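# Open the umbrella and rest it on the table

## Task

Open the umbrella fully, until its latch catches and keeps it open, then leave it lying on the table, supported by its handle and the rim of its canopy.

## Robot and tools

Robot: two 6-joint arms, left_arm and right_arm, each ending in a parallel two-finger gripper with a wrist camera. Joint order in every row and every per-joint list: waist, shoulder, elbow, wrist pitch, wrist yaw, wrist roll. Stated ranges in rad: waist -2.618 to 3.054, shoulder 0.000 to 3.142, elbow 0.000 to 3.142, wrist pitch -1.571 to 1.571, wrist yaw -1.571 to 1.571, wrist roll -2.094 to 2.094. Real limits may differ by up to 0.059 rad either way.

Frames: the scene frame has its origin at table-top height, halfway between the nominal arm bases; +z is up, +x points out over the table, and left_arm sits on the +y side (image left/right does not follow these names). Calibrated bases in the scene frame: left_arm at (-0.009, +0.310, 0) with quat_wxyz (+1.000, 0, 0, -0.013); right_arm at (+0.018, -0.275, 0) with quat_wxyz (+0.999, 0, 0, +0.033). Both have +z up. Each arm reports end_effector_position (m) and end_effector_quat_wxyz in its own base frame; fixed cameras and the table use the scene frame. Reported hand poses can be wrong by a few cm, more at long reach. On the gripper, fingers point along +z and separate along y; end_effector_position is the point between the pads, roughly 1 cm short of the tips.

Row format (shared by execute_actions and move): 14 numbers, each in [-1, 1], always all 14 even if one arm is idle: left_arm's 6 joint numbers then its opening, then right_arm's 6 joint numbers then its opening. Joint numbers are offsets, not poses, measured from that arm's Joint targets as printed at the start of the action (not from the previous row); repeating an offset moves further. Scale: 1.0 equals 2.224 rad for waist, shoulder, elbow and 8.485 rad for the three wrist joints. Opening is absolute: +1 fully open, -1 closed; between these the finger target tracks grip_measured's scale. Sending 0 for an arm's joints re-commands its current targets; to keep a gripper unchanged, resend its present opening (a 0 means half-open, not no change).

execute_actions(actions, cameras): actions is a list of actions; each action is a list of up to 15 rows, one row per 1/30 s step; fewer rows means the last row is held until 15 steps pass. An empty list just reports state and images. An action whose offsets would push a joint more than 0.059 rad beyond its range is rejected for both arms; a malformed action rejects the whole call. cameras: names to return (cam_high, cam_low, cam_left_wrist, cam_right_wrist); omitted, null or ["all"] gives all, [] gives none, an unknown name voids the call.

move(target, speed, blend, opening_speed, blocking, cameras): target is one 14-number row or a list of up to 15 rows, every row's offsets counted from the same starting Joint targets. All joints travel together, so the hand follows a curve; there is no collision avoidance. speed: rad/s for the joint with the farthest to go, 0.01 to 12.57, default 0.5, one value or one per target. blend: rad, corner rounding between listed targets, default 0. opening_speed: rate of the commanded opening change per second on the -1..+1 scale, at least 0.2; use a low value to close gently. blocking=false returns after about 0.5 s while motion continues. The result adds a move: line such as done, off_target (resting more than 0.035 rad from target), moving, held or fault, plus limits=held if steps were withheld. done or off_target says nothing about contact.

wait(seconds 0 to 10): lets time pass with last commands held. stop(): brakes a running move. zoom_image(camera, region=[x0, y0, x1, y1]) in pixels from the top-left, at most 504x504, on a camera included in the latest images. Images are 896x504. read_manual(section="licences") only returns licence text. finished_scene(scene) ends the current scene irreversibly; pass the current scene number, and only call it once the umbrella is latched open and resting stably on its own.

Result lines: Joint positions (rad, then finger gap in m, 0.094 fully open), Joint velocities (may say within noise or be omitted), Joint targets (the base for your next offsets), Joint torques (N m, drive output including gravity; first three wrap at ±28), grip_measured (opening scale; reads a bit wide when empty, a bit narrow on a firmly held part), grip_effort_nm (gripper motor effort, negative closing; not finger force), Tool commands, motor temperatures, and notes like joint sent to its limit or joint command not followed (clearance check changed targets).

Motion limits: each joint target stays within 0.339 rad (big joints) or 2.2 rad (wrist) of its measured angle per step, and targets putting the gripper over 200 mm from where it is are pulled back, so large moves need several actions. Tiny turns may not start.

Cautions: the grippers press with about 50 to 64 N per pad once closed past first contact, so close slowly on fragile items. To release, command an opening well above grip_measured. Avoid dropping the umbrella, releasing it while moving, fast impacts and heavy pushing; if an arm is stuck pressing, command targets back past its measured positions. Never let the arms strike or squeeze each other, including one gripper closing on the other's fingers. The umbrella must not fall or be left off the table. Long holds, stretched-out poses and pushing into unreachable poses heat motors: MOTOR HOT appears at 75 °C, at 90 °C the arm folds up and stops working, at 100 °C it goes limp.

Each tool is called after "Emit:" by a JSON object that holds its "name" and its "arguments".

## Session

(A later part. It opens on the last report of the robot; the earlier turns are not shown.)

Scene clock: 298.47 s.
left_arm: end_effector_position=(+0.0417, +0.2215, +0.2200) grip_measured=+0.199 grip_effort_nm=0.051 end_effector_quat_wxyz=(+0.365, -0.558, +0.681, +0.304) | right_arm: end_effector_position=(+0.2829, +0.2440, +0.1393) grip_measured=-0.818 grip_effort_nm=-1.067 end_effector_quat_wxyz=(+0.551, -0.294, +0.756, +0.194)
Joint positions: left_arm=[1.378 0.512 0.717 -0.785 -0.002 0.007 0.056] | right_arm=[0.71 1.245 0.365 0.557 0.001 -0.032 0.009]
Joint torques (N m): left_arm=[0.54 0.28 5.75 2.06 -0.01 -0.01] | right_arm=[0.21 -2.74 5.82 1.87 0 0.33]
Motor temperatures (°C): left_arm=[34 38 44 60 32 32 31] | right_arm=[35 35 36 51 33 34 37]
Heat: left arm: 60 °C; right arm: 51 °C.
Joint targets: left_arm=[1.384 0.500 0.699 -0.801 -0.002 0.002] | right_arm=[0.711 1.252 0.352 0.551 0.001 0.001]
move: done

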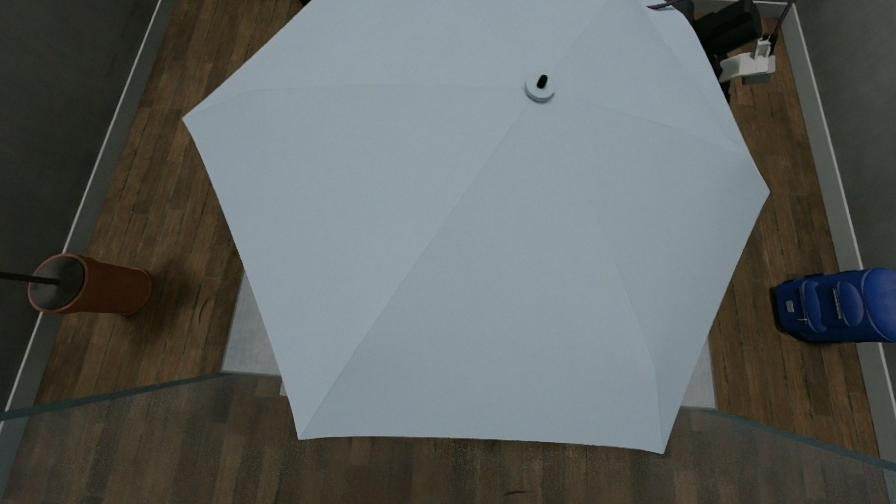

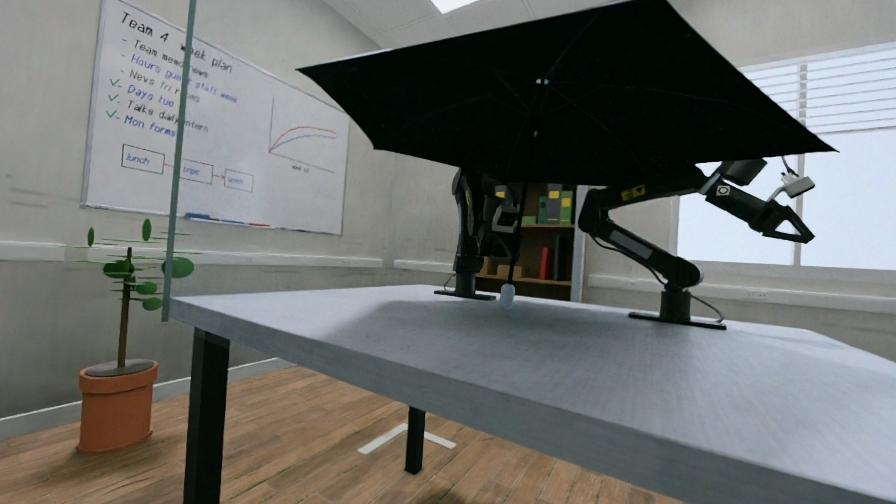

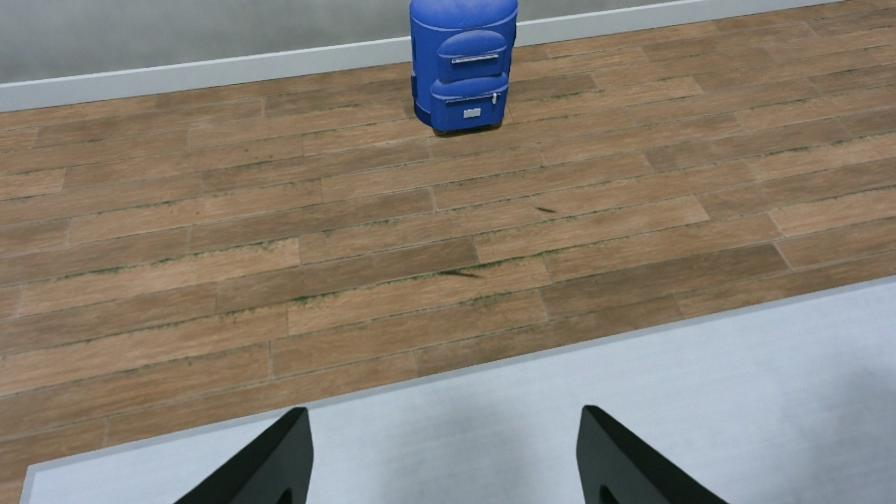

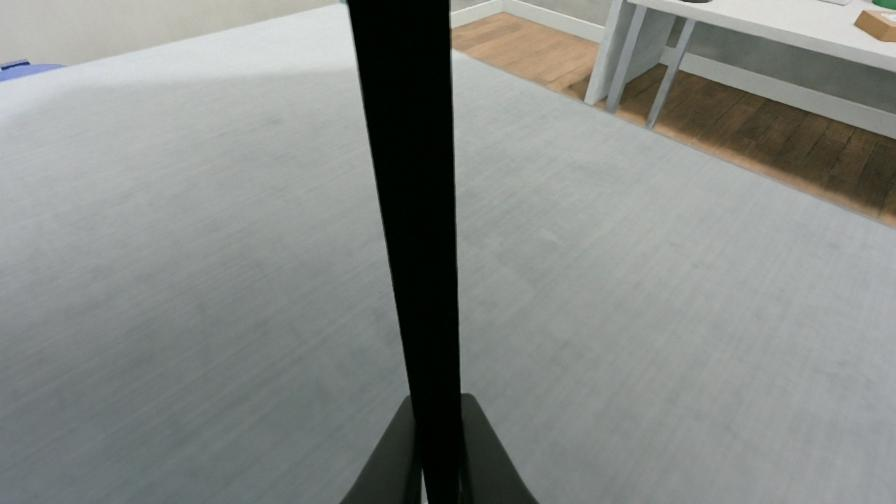

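Emit:
{"name": "move", "arguments": {"target": [[0,0,0,0,0,0,0.2,0,0.0587,0.171,-0.06,0,0,-1],[0,0,0,0,0,0,0.2,0,0.1174,0.28,-0.1283,0,0,-1]], "speed": 0.3, "blend": 0.05}}

Scene clock: 306.60 s.
left_arm: end_effector_position=(+0.0415, +0.2206, +0.2187) grip_measured=+0.199 grip_effort_nm=0.056 end_effector_quat_wxyz=(+0.363, -0.559, +0.682, +0.302) | right_arm: end_effector_position=(+0.2861, +0.3009, +0.1546) grip_measured=-0.818 grip_effort_nm=-1.067 end_effector_quat_wxyz=(+0.370, -0.437, +0.803, +0.166)
Joint positions: left_arm=[1.378 0.512 0.717 -0.792 -0.002 0.007 0.056] | right_arm=[0.757 1.446 0.971 -0.267 -0.12 -0.187 0.009]
Joint torques (N m): left_arm=[0.53 0.28 5.74 2.12 -0.01 -0.02] | right_arm=[-4.51 -0.47 7.86 -0.83 1.32 1.86]
Motor temperatures (°C): left_arm=[34 38 44 59 32 32 31] | right_arm=[35 35 36 50 33 35 37]
Heat: left arm: 59 °C; right arm: 50 °C.
Joint targets: left_arm=[1.384 0.500 0.699 -0.801 -0.002 0.002] | right_arm=[0.711 1.513 0.975 -0.538 0.001 0.001]
move: off_target (right_arm); right_arm: the wrist pitch is farthest, 0.270 rad from its target

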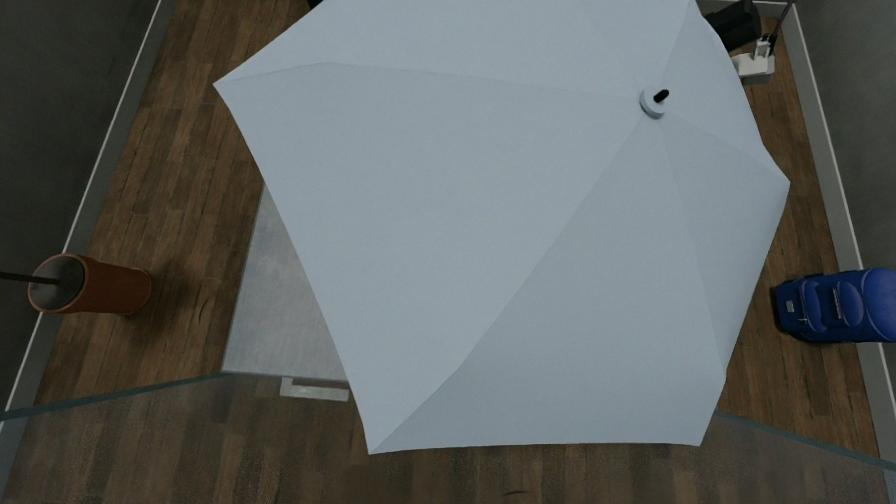

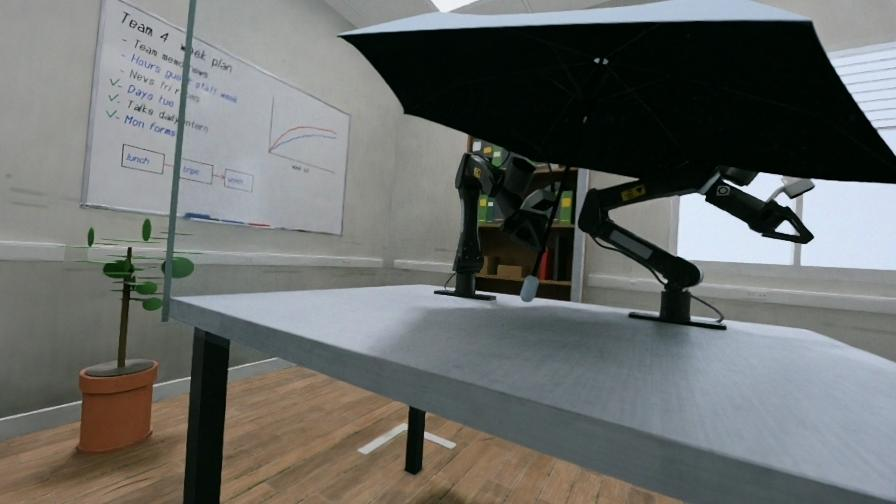

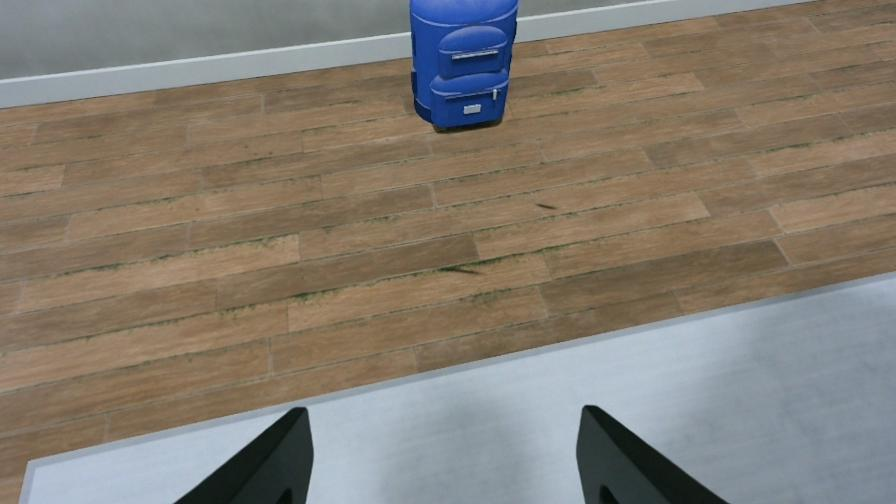

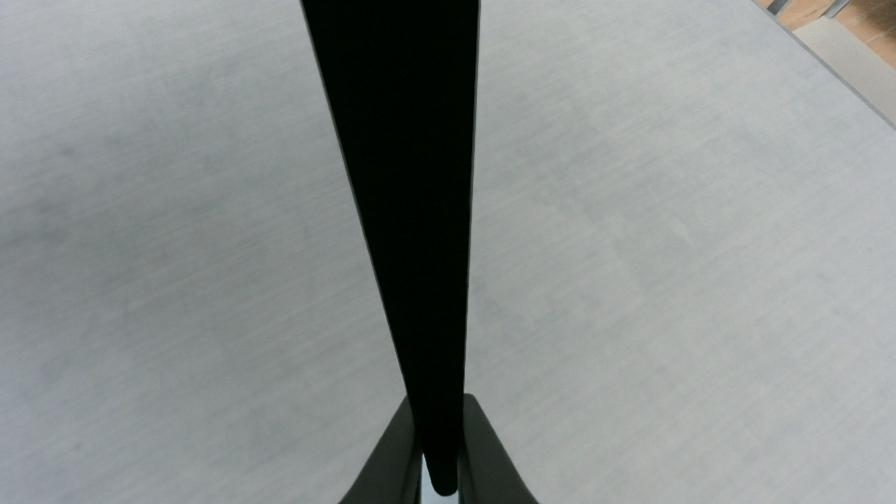

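Emit:
{"name": "move", "arguments": {"target": [[0,0,0,0,0,0,0.2,-0.05,0,0,0.03,0,0,-1],[0,0,0,0,0,0,0.2,-0.12,-0.08,-0.15,0.09,0,0,-1],[0,0.54,0.36,0.047,0,0,0.2,-0.12,-0.08,-0.15,0.09,0,0,-1]], "speed": [0.3,0.4,0.7]}}

Scene clock: 320.23 s.
left_arm: end_effector_position=(+0.0904, +0.4999, +0.2351) grip_measured=+0.199 grip_effort_nm=0.051 end_effector_quat_wxyz=(+0.345, -0.569, +0.688, +0.291) | right_arm: end_effector_position=(+0.3713, +0.1774, +0.1647) grip_measured=-0.977 grip_effort_nm=-1.057 end_effector_quat_wxyz=(+0.526, -0.190, +0.821, +0.119)
Joint positions: left_arm=[1.389 1.707 1.476 -0.405 -0.002 0.007 0.056] | right_arm=[0.438 1.33 0.655 0.242 -0.012 -0.01 0.001]
Joint torques (N m): left_arm=[-0.36 -8.16 9.63 2.19 -0.01 -0.01] | right_arm=[0.68 -3.95 6.26 1.74 0.15 0.12]
Motor temperatures (°C): left_arm=[34 37 44 58 32 32 31] | right_arm=[35 35 36 48 36 38 37]
Heat: left arm: 58 °C; right arm: 48 °C.
Joint targets: left_arm=[1.384 1.701 1.500 -0.402 -0.002 0.002] | right_arm=[0.444 1.335 0.641 0.226 0.001 0.001]
move: done

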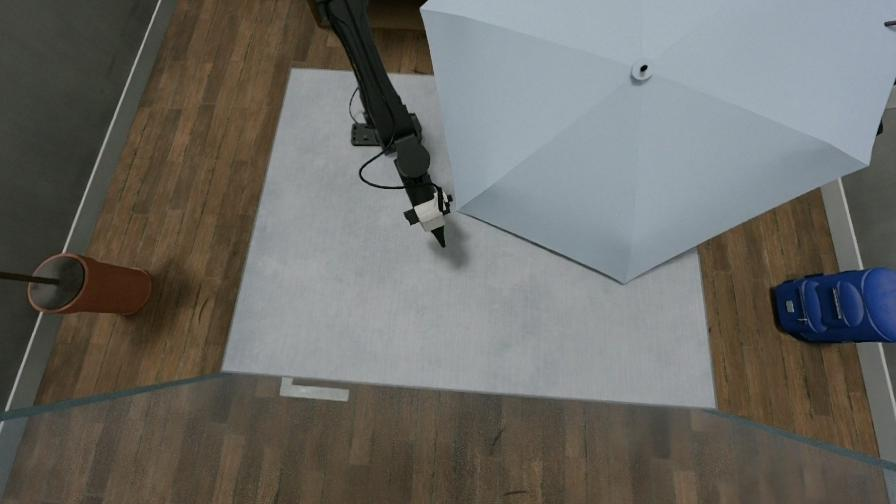

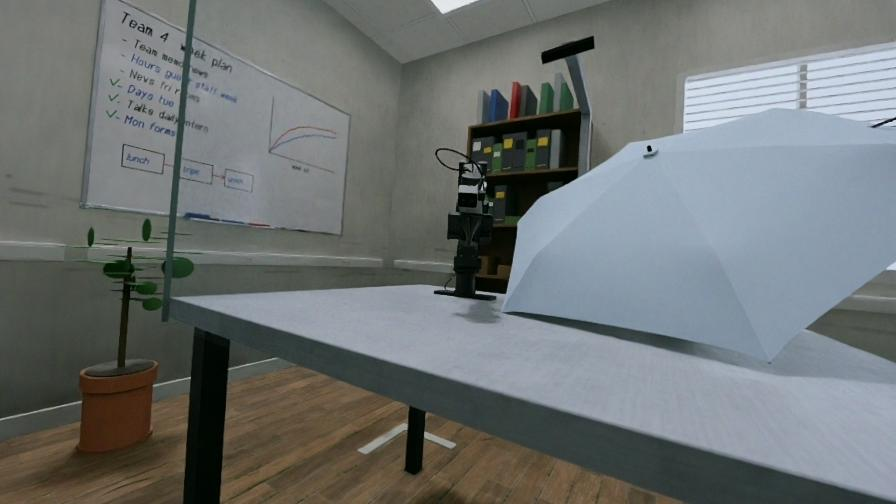

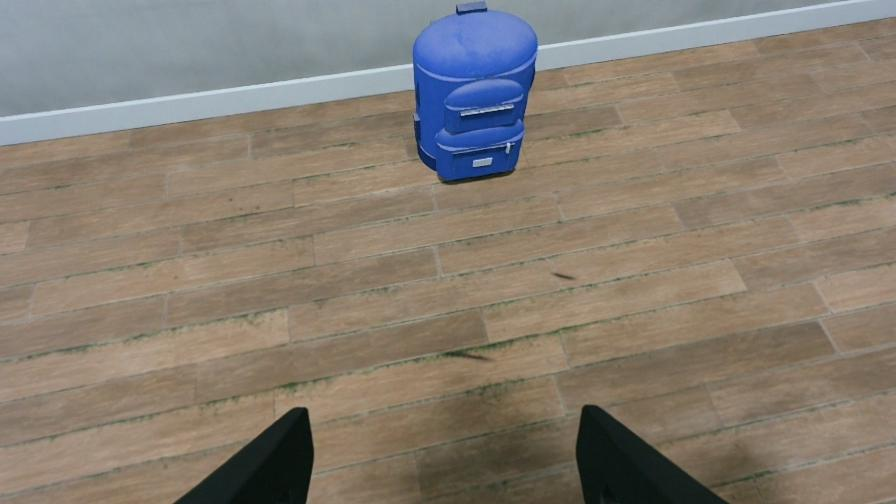

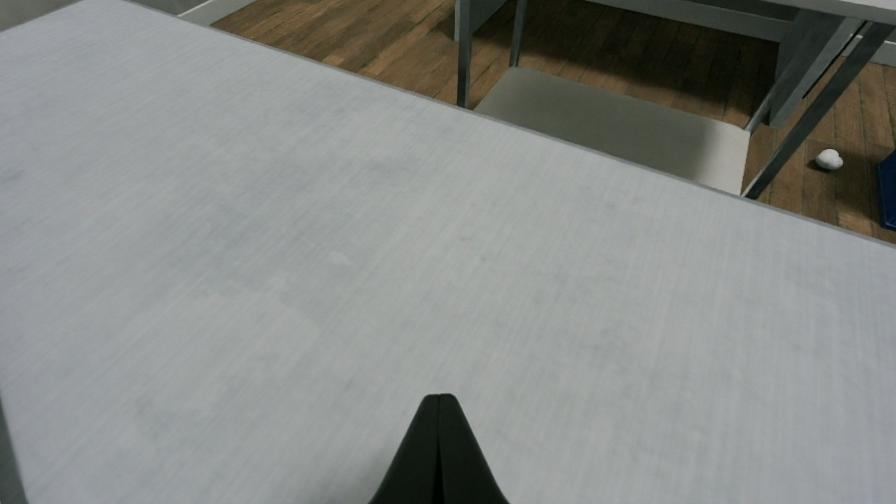

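Emit:
{"name": "move", "arguments": {"target": [[0,0,0,0,0,0,0.2,0,-0.3755,0.027,-0.074,0,0,-1],[0,0,0,0,0,0,0.2,0.495,-0.3755,0.027,-0.074,0,0,-1]], "speed": 1}}

Scene clock: 329.53 s.
left_arm: end_effector_position=(+0.0904, +0.5000, +0.2352) grip_measured=+0.199 grip_effort_nm=0.051 end_effector_quat_wxyz=(+0.345, -0.569, +0.687, +0.291) | right_arm: end_effector_position=(+0.0065, +0.2634, +0.2927) grip_measured=-0.977 grip_effort_nm=-1.053 end_effector_quat_wxyz=(-0.450, +0.546, -0.557, -0.435)
Joint positions: left_arm=[1.389 1.707 1.476 -0.404 -0.002 0.007 0.056] | right_arm=[1.54 0.507 0.674 -0.385 -0.004 -0.009 0.001]
Joint torques (N m): left_arm=[-0.36 -8.14 9.62 2.19 -0.01 -0.01] | right_arm=[0.58 0.4 9.85 1.8 0.07 0.11]
Motor temperatures (°C): left_arm=[34 38 45 57 32 32 31] | right_arm=[35 35 36 49 35 36 37]
Heat: left arm: 57 °C; right arm: 49 °C.
Joint targets: left_arm=[1.384 1.701 1.500 -0.402 -0.002 0.002] | right_arm=[1.545 0.500 0.701 -0.402 0.001 0.001]
move: done

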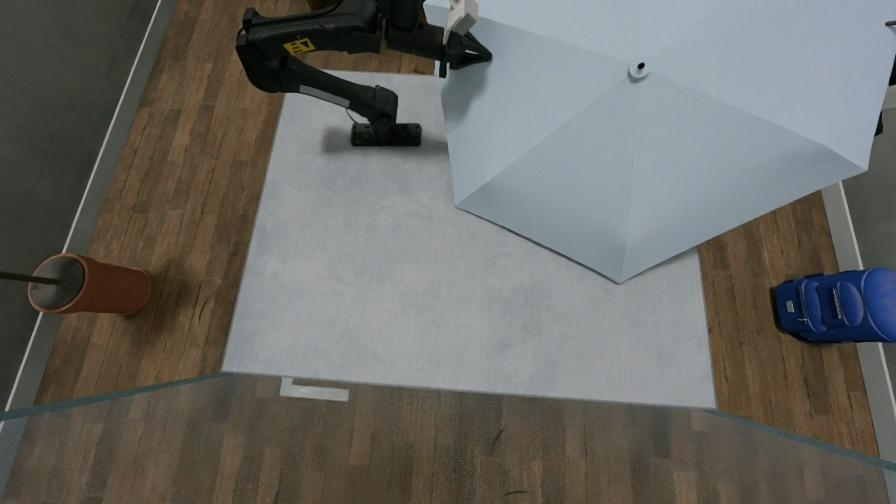

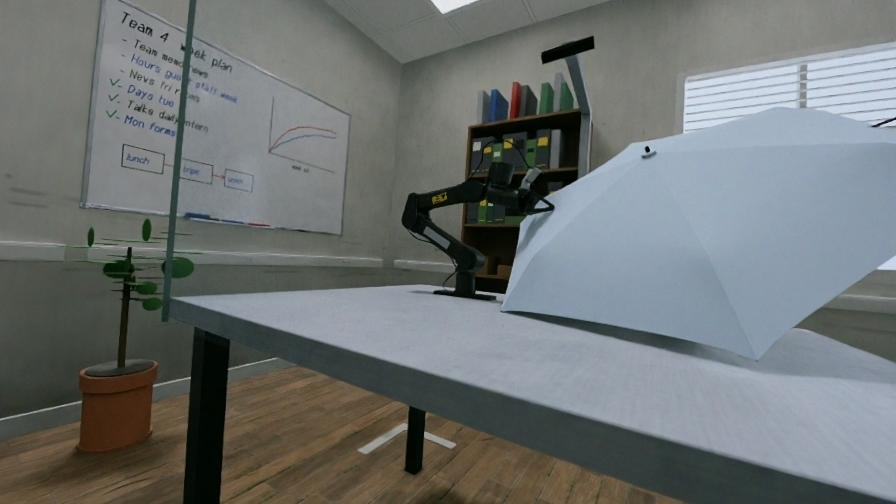

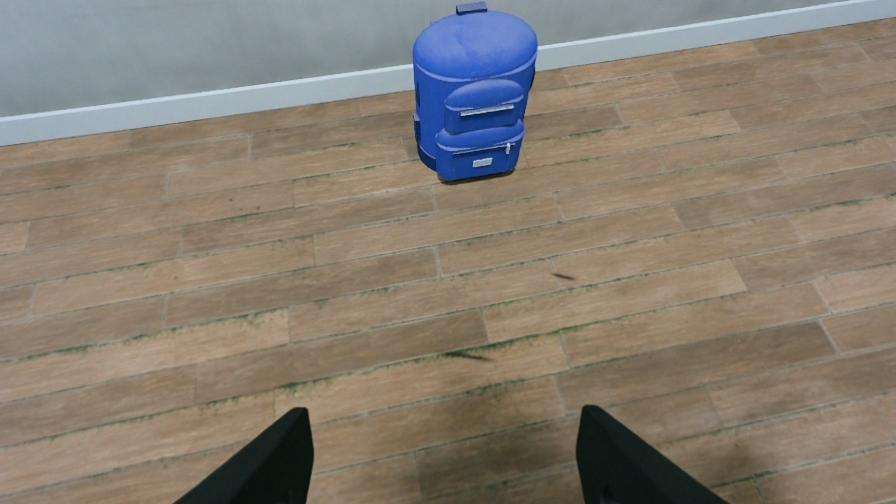

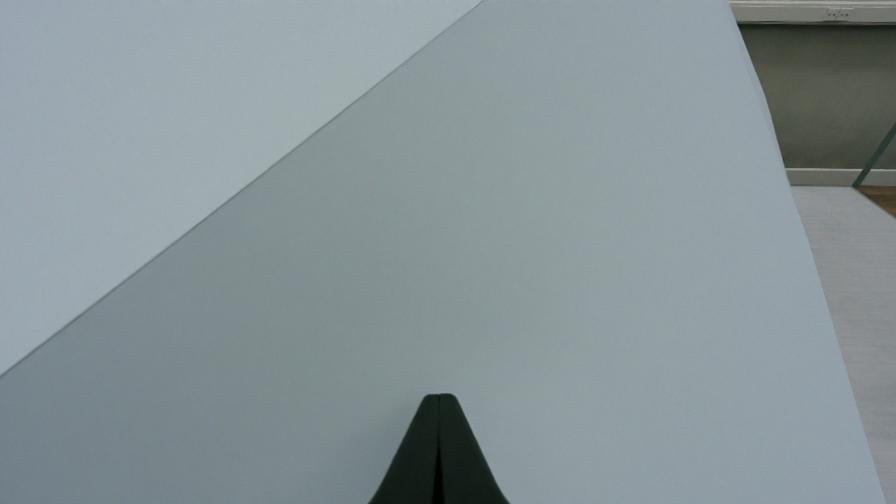

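Emit:
{"name": "move", "arguments": {"target": [0,0,0,0,-0.175,0,0.2,-0.15,0,0,0,0,0,-1], "speed": 1.5}}

Scene clock: 335.50 s.
left_arm: end_effector_position=(-0.1069, +0.4051, +0.3304) grip_measured=+0.199 grip_effort_nm=0.042 end_effector_quat_wxyz=(+0.128, +0.655, -0.317, -0.674) | right_arm: end_effector_position=(+0.0897, +0.2477, +0.2926) grip_measured=-0.977 grip_effort_nm=-1.062 end_effector_quat_wxyz=(+0.514, -0.450, +0.637, +0.356)
Joint positions: left_arm=[1.389 1.707 1.476 -0.402 -1.47 0.007 0.056] | right_arm=[1.217 0.507 0.674 -0.386 -0.004 -0.009 0.001]
Joint torques (N m): left_arm=[-0.36 -7.76 9.16 1.59 -0.54 -0.01] | right_arm=[-0.51 0.4 9.84 1.8 0.05 0.11]
Motor temperatures (°C): left_arm=[34 39 45 57 32 32 31] | right_arm=[35 35 37 49 35 36 37]
Heat: left arm: 57 °C; right arm: 49 °C.
Joint targets: left_arm=[1.384 1.701 1.500 -0.402 -1.487 0.002] | right_arm=[1.212 0.500 0.701 -0.402 0.001 0.001]
move: done

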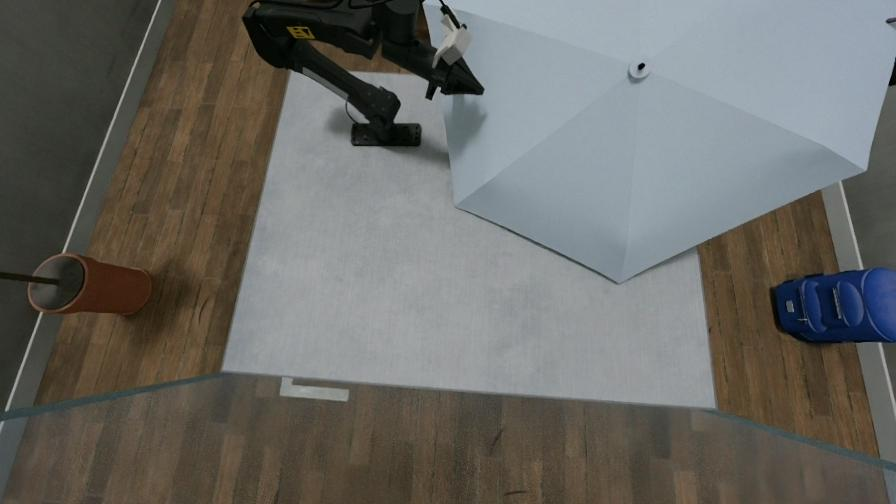

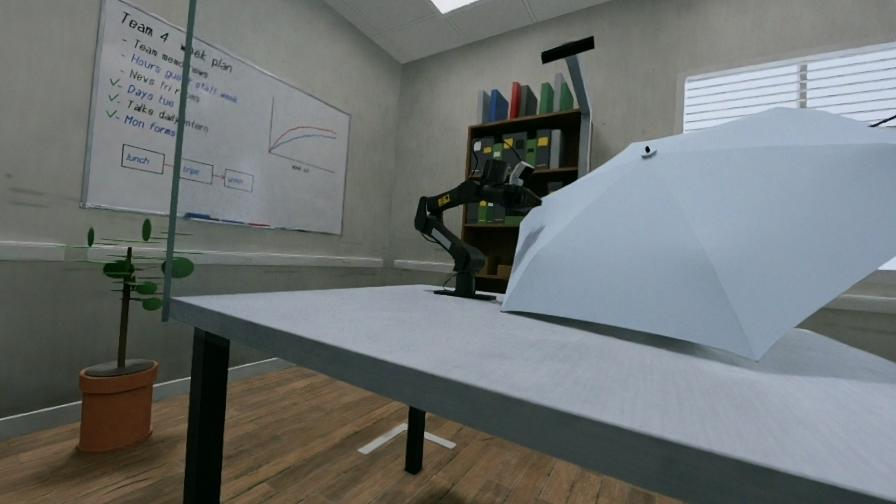

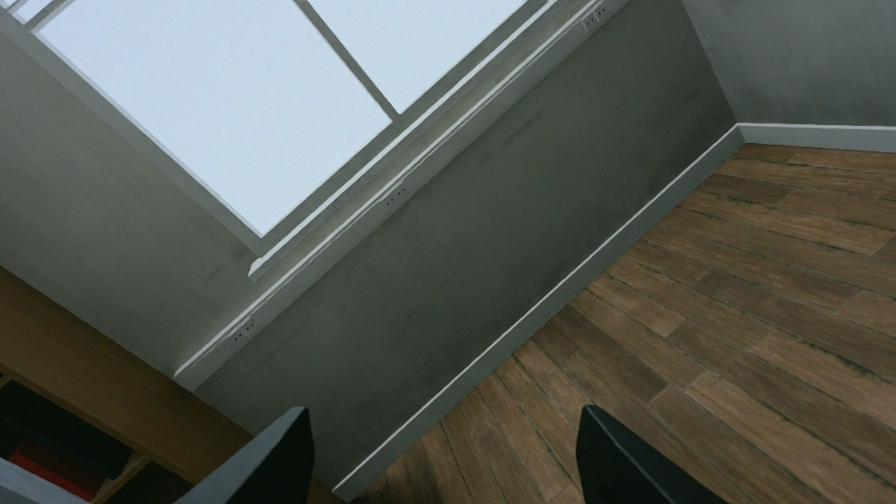

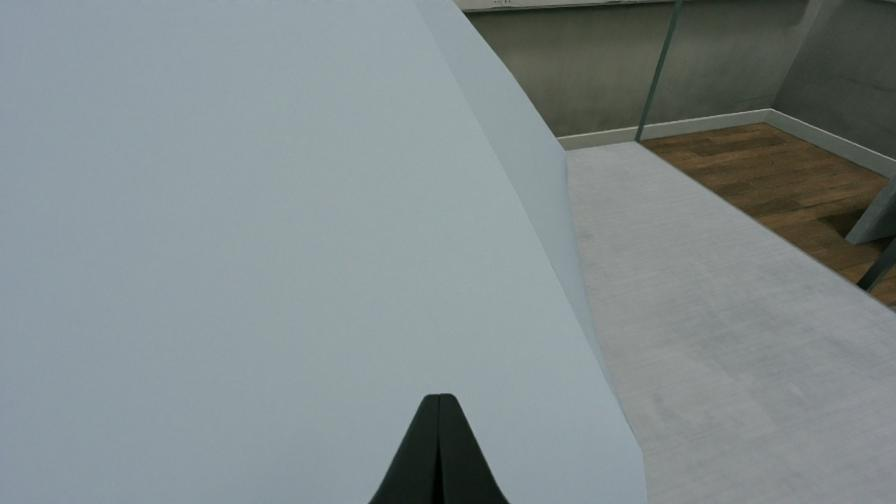

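Emit:
{"name": "move", "arguments": {"target": [0,0,0,-0.1365,0.175,0,0.2,0,0,0,0,0,0,-1], "speed": 1.5, "cameras": ["cam_left_wrist"]}}

Scene clock: 344.00 s.
left_arm: end_effector_position=(+0.0436, +0.2513, +0.1399) grip_measured=+0.199 grip_effort_nm=0.037 end_effector_quat_wxyz=(-0.084, -0.633, +0.767, -0.065) | right_arm: end_effector_position=(+0.0897, +0.2477, +0.2925) grip_measured=-0.977 grip_effort_nm=-1.062 end_effector_quat_wxyz=(+0.514, -0.450, +0.637, +0.356)
Joint positions: left_arm=[1.389 1.707 1.476 -1.554 -0.009 0.007 0.056] | right_arm=[1.217 0.507 0.674 -0.386 -0.004 -0.009 0.001]
Joint torques (N m): left_arm=[-0.38 -6.67 7.84 -0.05 0.05 -0.01] | right_arm=[-0.47 0.44 9.81 1.81 0.05 0.11]
Motor temperatures (°C): left_arm=[34 39 45 55 32 32 31] | right_arm=[35 35 37 50 34 35 37]
Heat: left arm: 55 °C; right arm: 50 °C.
Joint targets: left_arm=[1.384 1.701 1.500 -1.560 -0.002 0.002] | right_arm=[1.212 0.500 0.701 -0.402 0.001 0.001]
move: done

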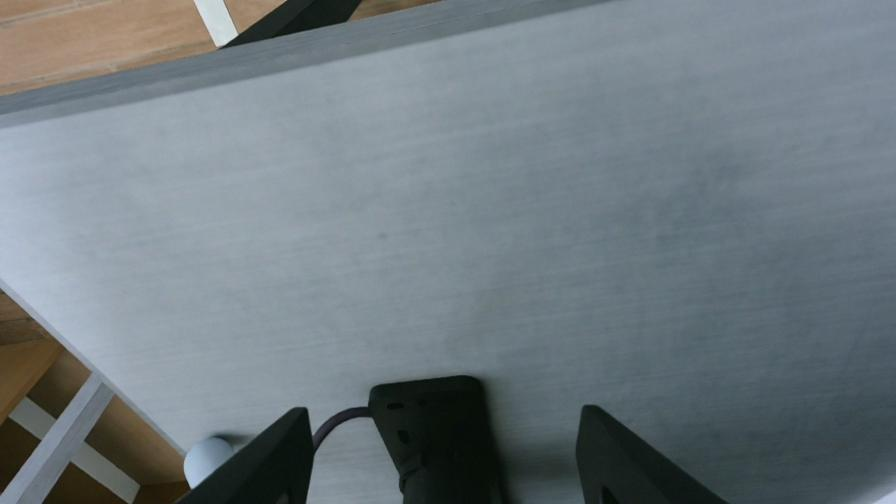

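Emit:
{"name": "move", "arguments": {"target": [0.12,0,0,0,0,0,1,0,0,0,0,0,0,-1], "speed": 0.8, "cameras": ["cam_left_wrist","cam_high"]}}

Scene clock: 350.27 s.
left_arm: end_effector_position=(-0.0230, +0.2538, +0.1399) grip_measured=+0.999 grip_effort_nm=0.061 end_effector_quat_wxyz=(+0.074, +0.729, -0.676, +0.077) | right_arm: end_effector_position=(+0.0897, +0.2477, +0.2924) grip_measured=-0.977 grip_effort_nm=-1.057 end_effector_quat_wxyz=(+0.514, -0.450, +0.638, +0.356)
Joint positions: left_arm=[1.653 1.707 1.476 -1.555 -0.005 0.007 0.094] | right_arm=[1.217 0.507 0.674 -0.387 -0.004 -0.009 0.001]
Joint torques (N m): left_arm=[-0.13 -6.67 7.84 -0.04 0.01 0] | right_arm=[-0.49 0.43 9.83 1.82 0.06 0.11]
Heat: left arm: 54 °C; right arm: 50 °C.
Joint targets: left_arm=[1.651 1.701 1.500 -1.560 -0.002 0.002] | right_arm=[1.212 0.500 0.701 -0.402 0.001 0.001]
move: done
Images, in order (width x height): cam_high 896x504, cam_left_wrist 896x504.

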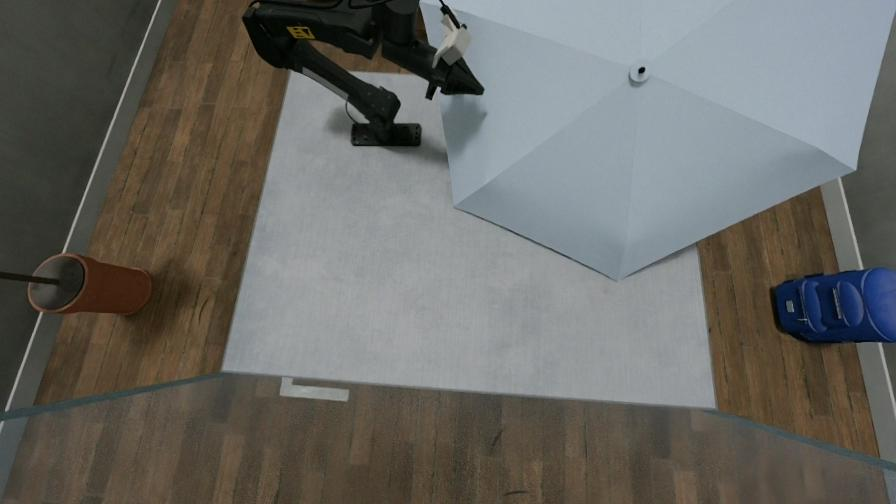

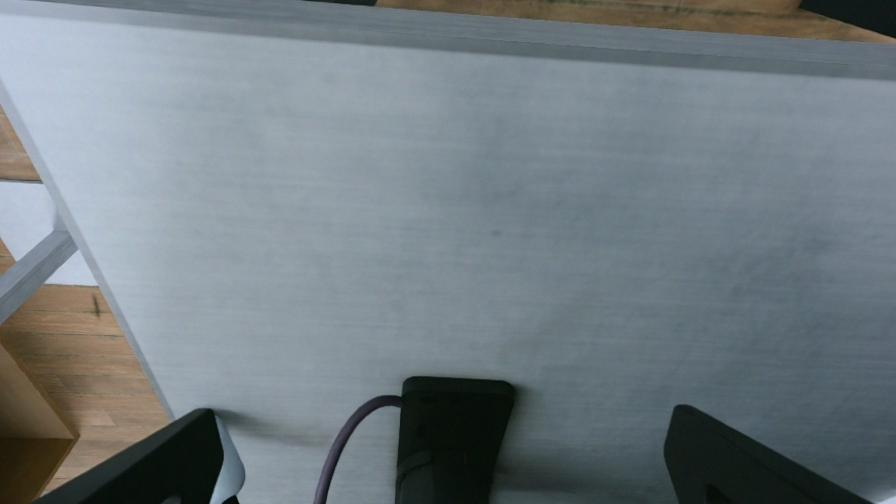

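Emit:
{"name": "move", "arguments": {"target": [0,0,0,0,0,0,1,0.017,0.321,0.228,0.0363,0,0.086,0.4], "speed": 0.7}}

Scene clock: 362.27 s.
left_arm: end_effector_position=(-0.0230, +0.2538, +0.1399) grip_measured=+0.999 grip_effort_nm=0.056 end_effector_quat_wxyz=(+0.074, +0.729, -0.676, +0.077) | right_arm: end_effector_position=(+0.1330, +0.3979, +0.3783) grip_measured=+0.398 grip_effort_nm=0.081 end_effector_quat_wxyz=(+0.360, -0.196, +0.732, +0.544)
Joint positions: left_arm=[1.653 1.707 1.476 -1.555 -0.005 0.007 0.094] | right_arm=[1.244 1.208 1.167 -0.108 -0.004 0.723 0.066]
Joint torques (N m): left_arm=[-0.14 -6.65 7.83 -0.05 0.02 0] | right_arm=[0.61 -3.33 11.52 2.09 0.05 0.09]
Heat: left arm: 52 °C; right arm: 50 °C.
Joint targets: left_arm=[1.651 1.701 1.500 -1.560 -0.002 0.002] | right_arm=[1.250 1.214 1.208 -0.094 0.001 0.730]
move: off_target (right_arm); right_arm: the elbow is farthest, 0.041 rad from its target

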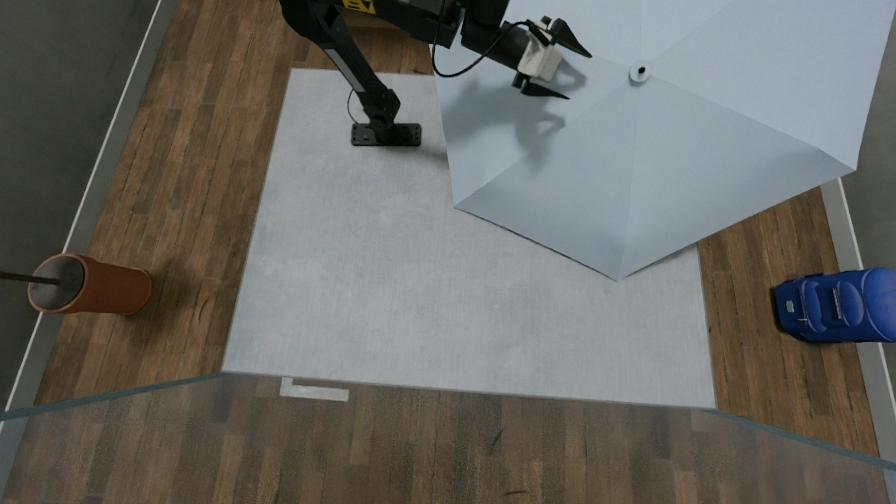

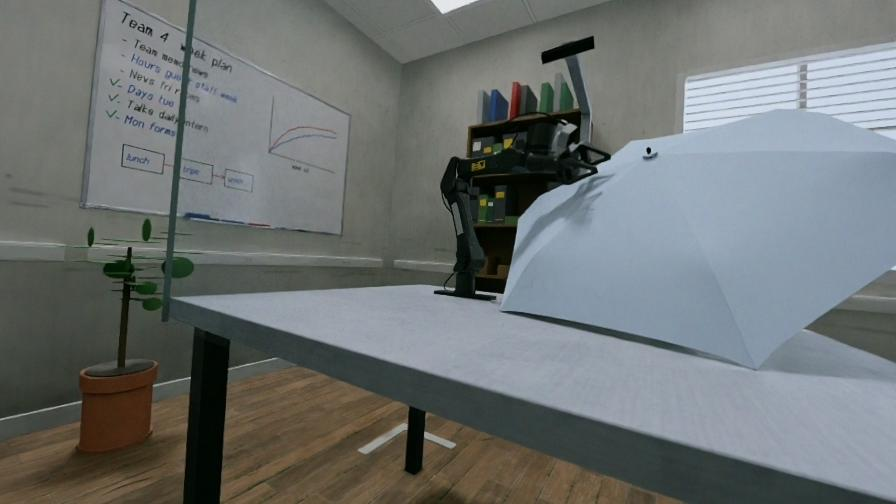

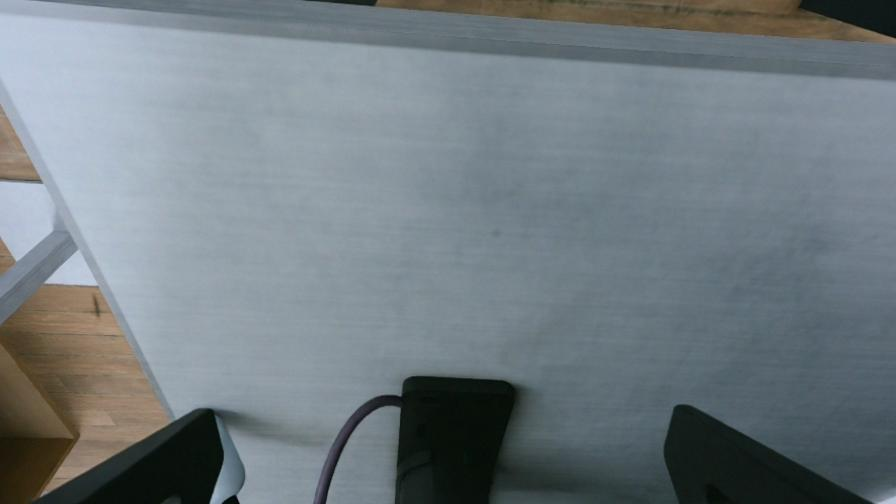

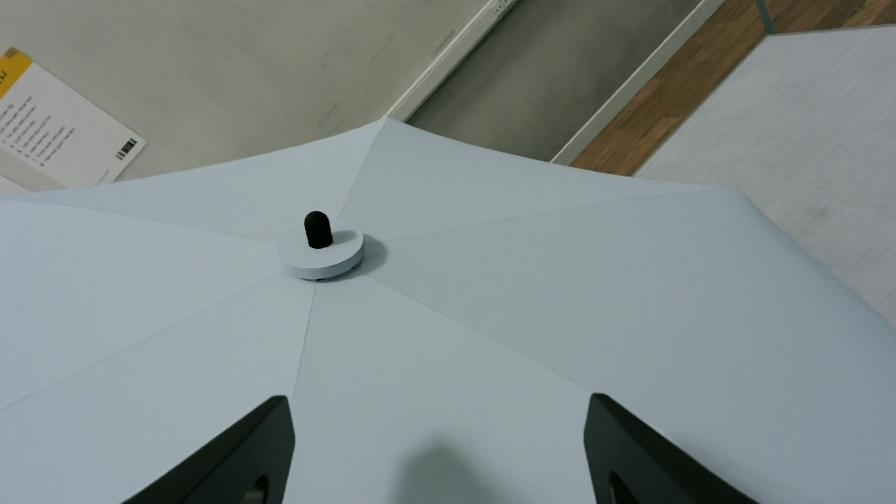

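Emit:
{"name": "move", "arguments": {"target": [[0,0,0,0,0,0,1,0.027,0.0243,0.049,-0.0065,0,0,0.4],[0,0,0,0,0,0,1,0.027,0.1434,0.146,-0.0007,0,0,0.4]], "speed": 0.3, "cameras": ["cam_right_wrist","cam_high"]}}

Scene clock: 377.10 s.
left_arm: end_effector_position=(-0.0230, +0.2538, +0.1399) grip_measured=+0.999 grip_effort_nm=0.061 end_effector_quat_wxyz=(+0.074, +0.729, -0.676, +0.077) | right_arm: end_effector_position=(+0.1291, +0.4823, +0.4006) grip_measured=+0.398 grip_effort_nm=0.081 end_effector_quat_wxyz=(+0.345, -0.218, +0.723, +0.558)
Joint positions: left_arm=[1.653 1.707 1.476 -1.555 -0.005 0.007 0.094] | right_arm=[1.306 1.52 1.492 -0.113 -0.004 0.724 0.066]
Joint torques (N m): left_arm=[-0.13 -6.68 7.84 -0.04 0.02 0] | right_arm=[0.38 -5.35 11.44 2.07 0.06 0.07]
Motor temperatures (°C): left_arm=[34 39 45 50 32 32 31] | right_arm=[35 35 39 50 34 35 36]
Heat: left arm: 50 °C; right arm: 50 °C.
Joint targets: left_arm=[1.651 1.701 1.500 -1.560 -0.002 0.002] | right_arm=[1.310 1.532 1.533 -0.100 0.001 0.730]
move: off_target (right_arm); right_arm: the elbow is farthest, 0.041 rad from its target
Images, in order (width x height): cam_high 896x504, cam_right_wrist 896x504.

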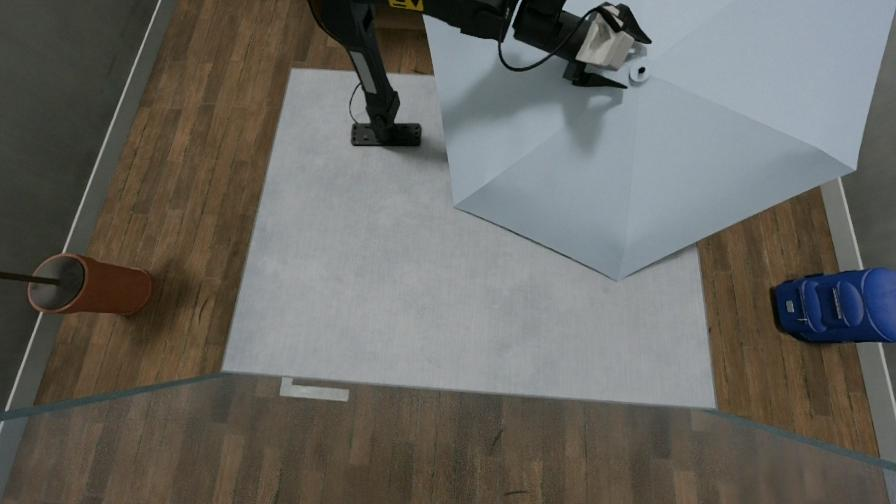

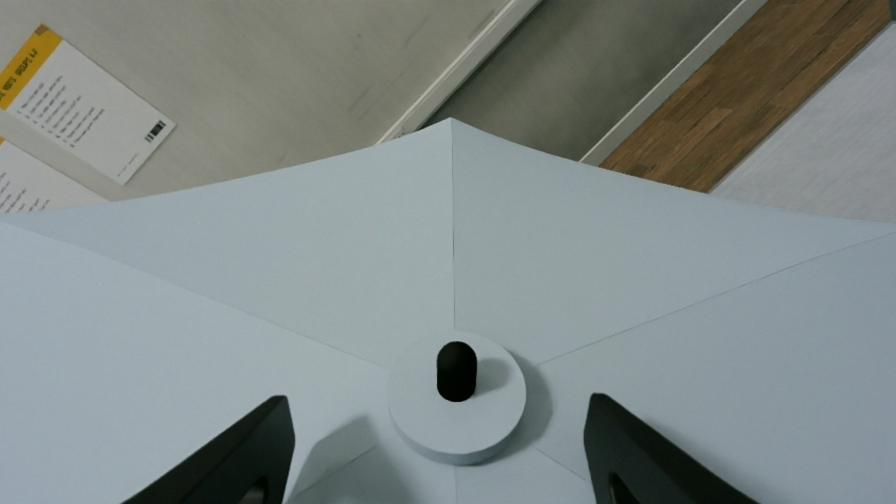

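Emit:
{"name": "move", "arguments": {"target": [[0,0,0,0,0,0,1,0,0.0508,0.0463,0.001,0,0,0.4],[0,0,0,0,0,0,1,0,0.0508,0.0463,0.001,0,0,-1]], "speed": 0.3, "opening_speed": 1, "cameras": ["cam_right_wrist","cam_high","cam_left_wrist"]}}

Scene clock: 382.47 s.
left_arm: end_effector_position=(-0.0230, +0.2538, +0.1399) grip_measured=+0.999 grip_effort_nm=0.061 end_effector_quat_wxyz=(+0.074, +0.729, -0.676, +0.077) | right_arm: end_effector_position=(+0.1379, +0.5107, +0.4011) grip_measured=-0.345 grip_effort_nm=-1.062 end_effector_quat_wxyz=(+0.348, -0.215, +0.721, +0.559)
Joint positions: left_arm=[1.653 1.707 1.476 -1.555 -0.005 0.007 0.094] | right_arm=[1.306 1.63 1.597 -0.099 0.001 0.725 0.031]
Joint torques (N m): left_arm=[-0.13 -6.67 7.83 -0.04 0.02 0] | right_arm=[0.42 -6.06 11.29 2.02 0 0.07]
Heat: left arm: 50 °C; right arm: 50 °C.
Joint targets: left_arm=[1.651 1.701 1.500 -1.560 -0.002 0.002] | right_arm=[1.310 1.645 1.636 -0.091 0.001 0.730]
move: off_target (right_arm); target 2's new numbers were sent with right_arm's elbow 0.039 rad from that target; right_arm: the elbow is farthest, 0.039 rad from its target
Images, in order (width x height): cam_high 896x504, cam_left_wrist 896x504, cam_right_wrist 896x504.

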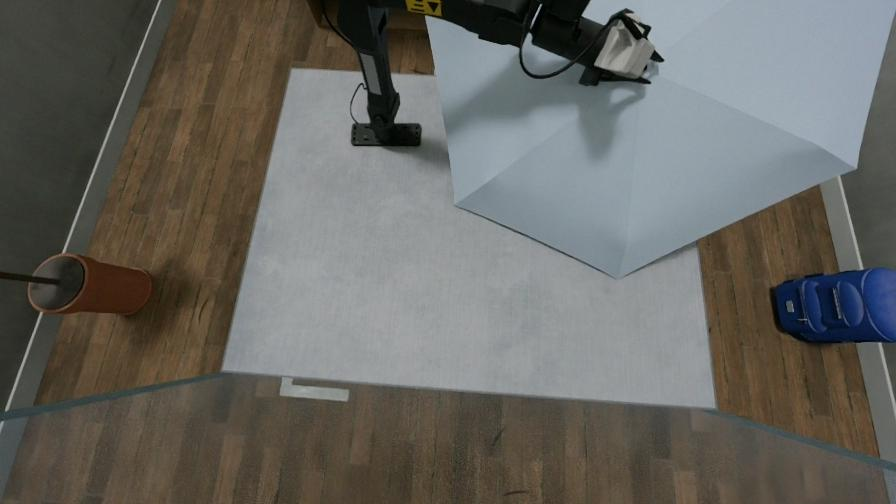

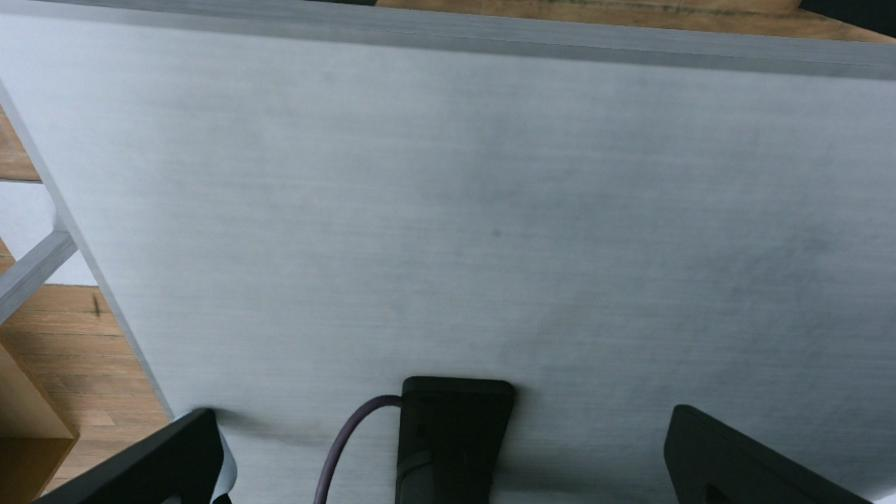

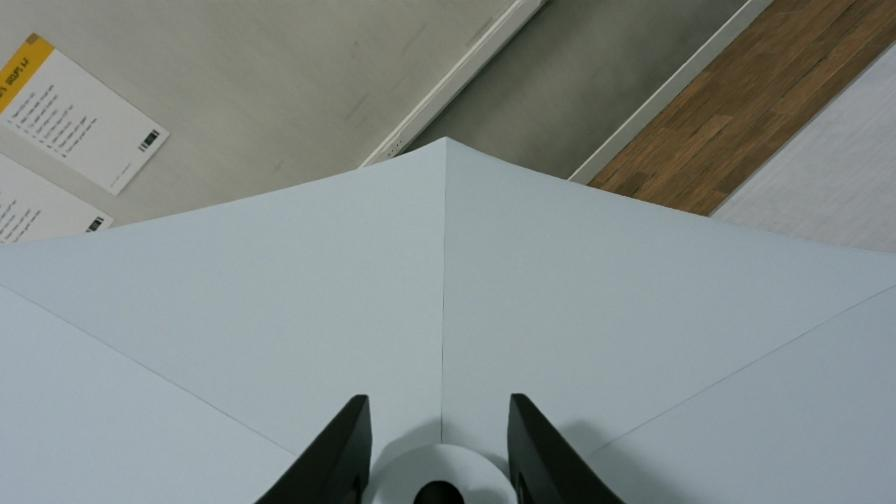

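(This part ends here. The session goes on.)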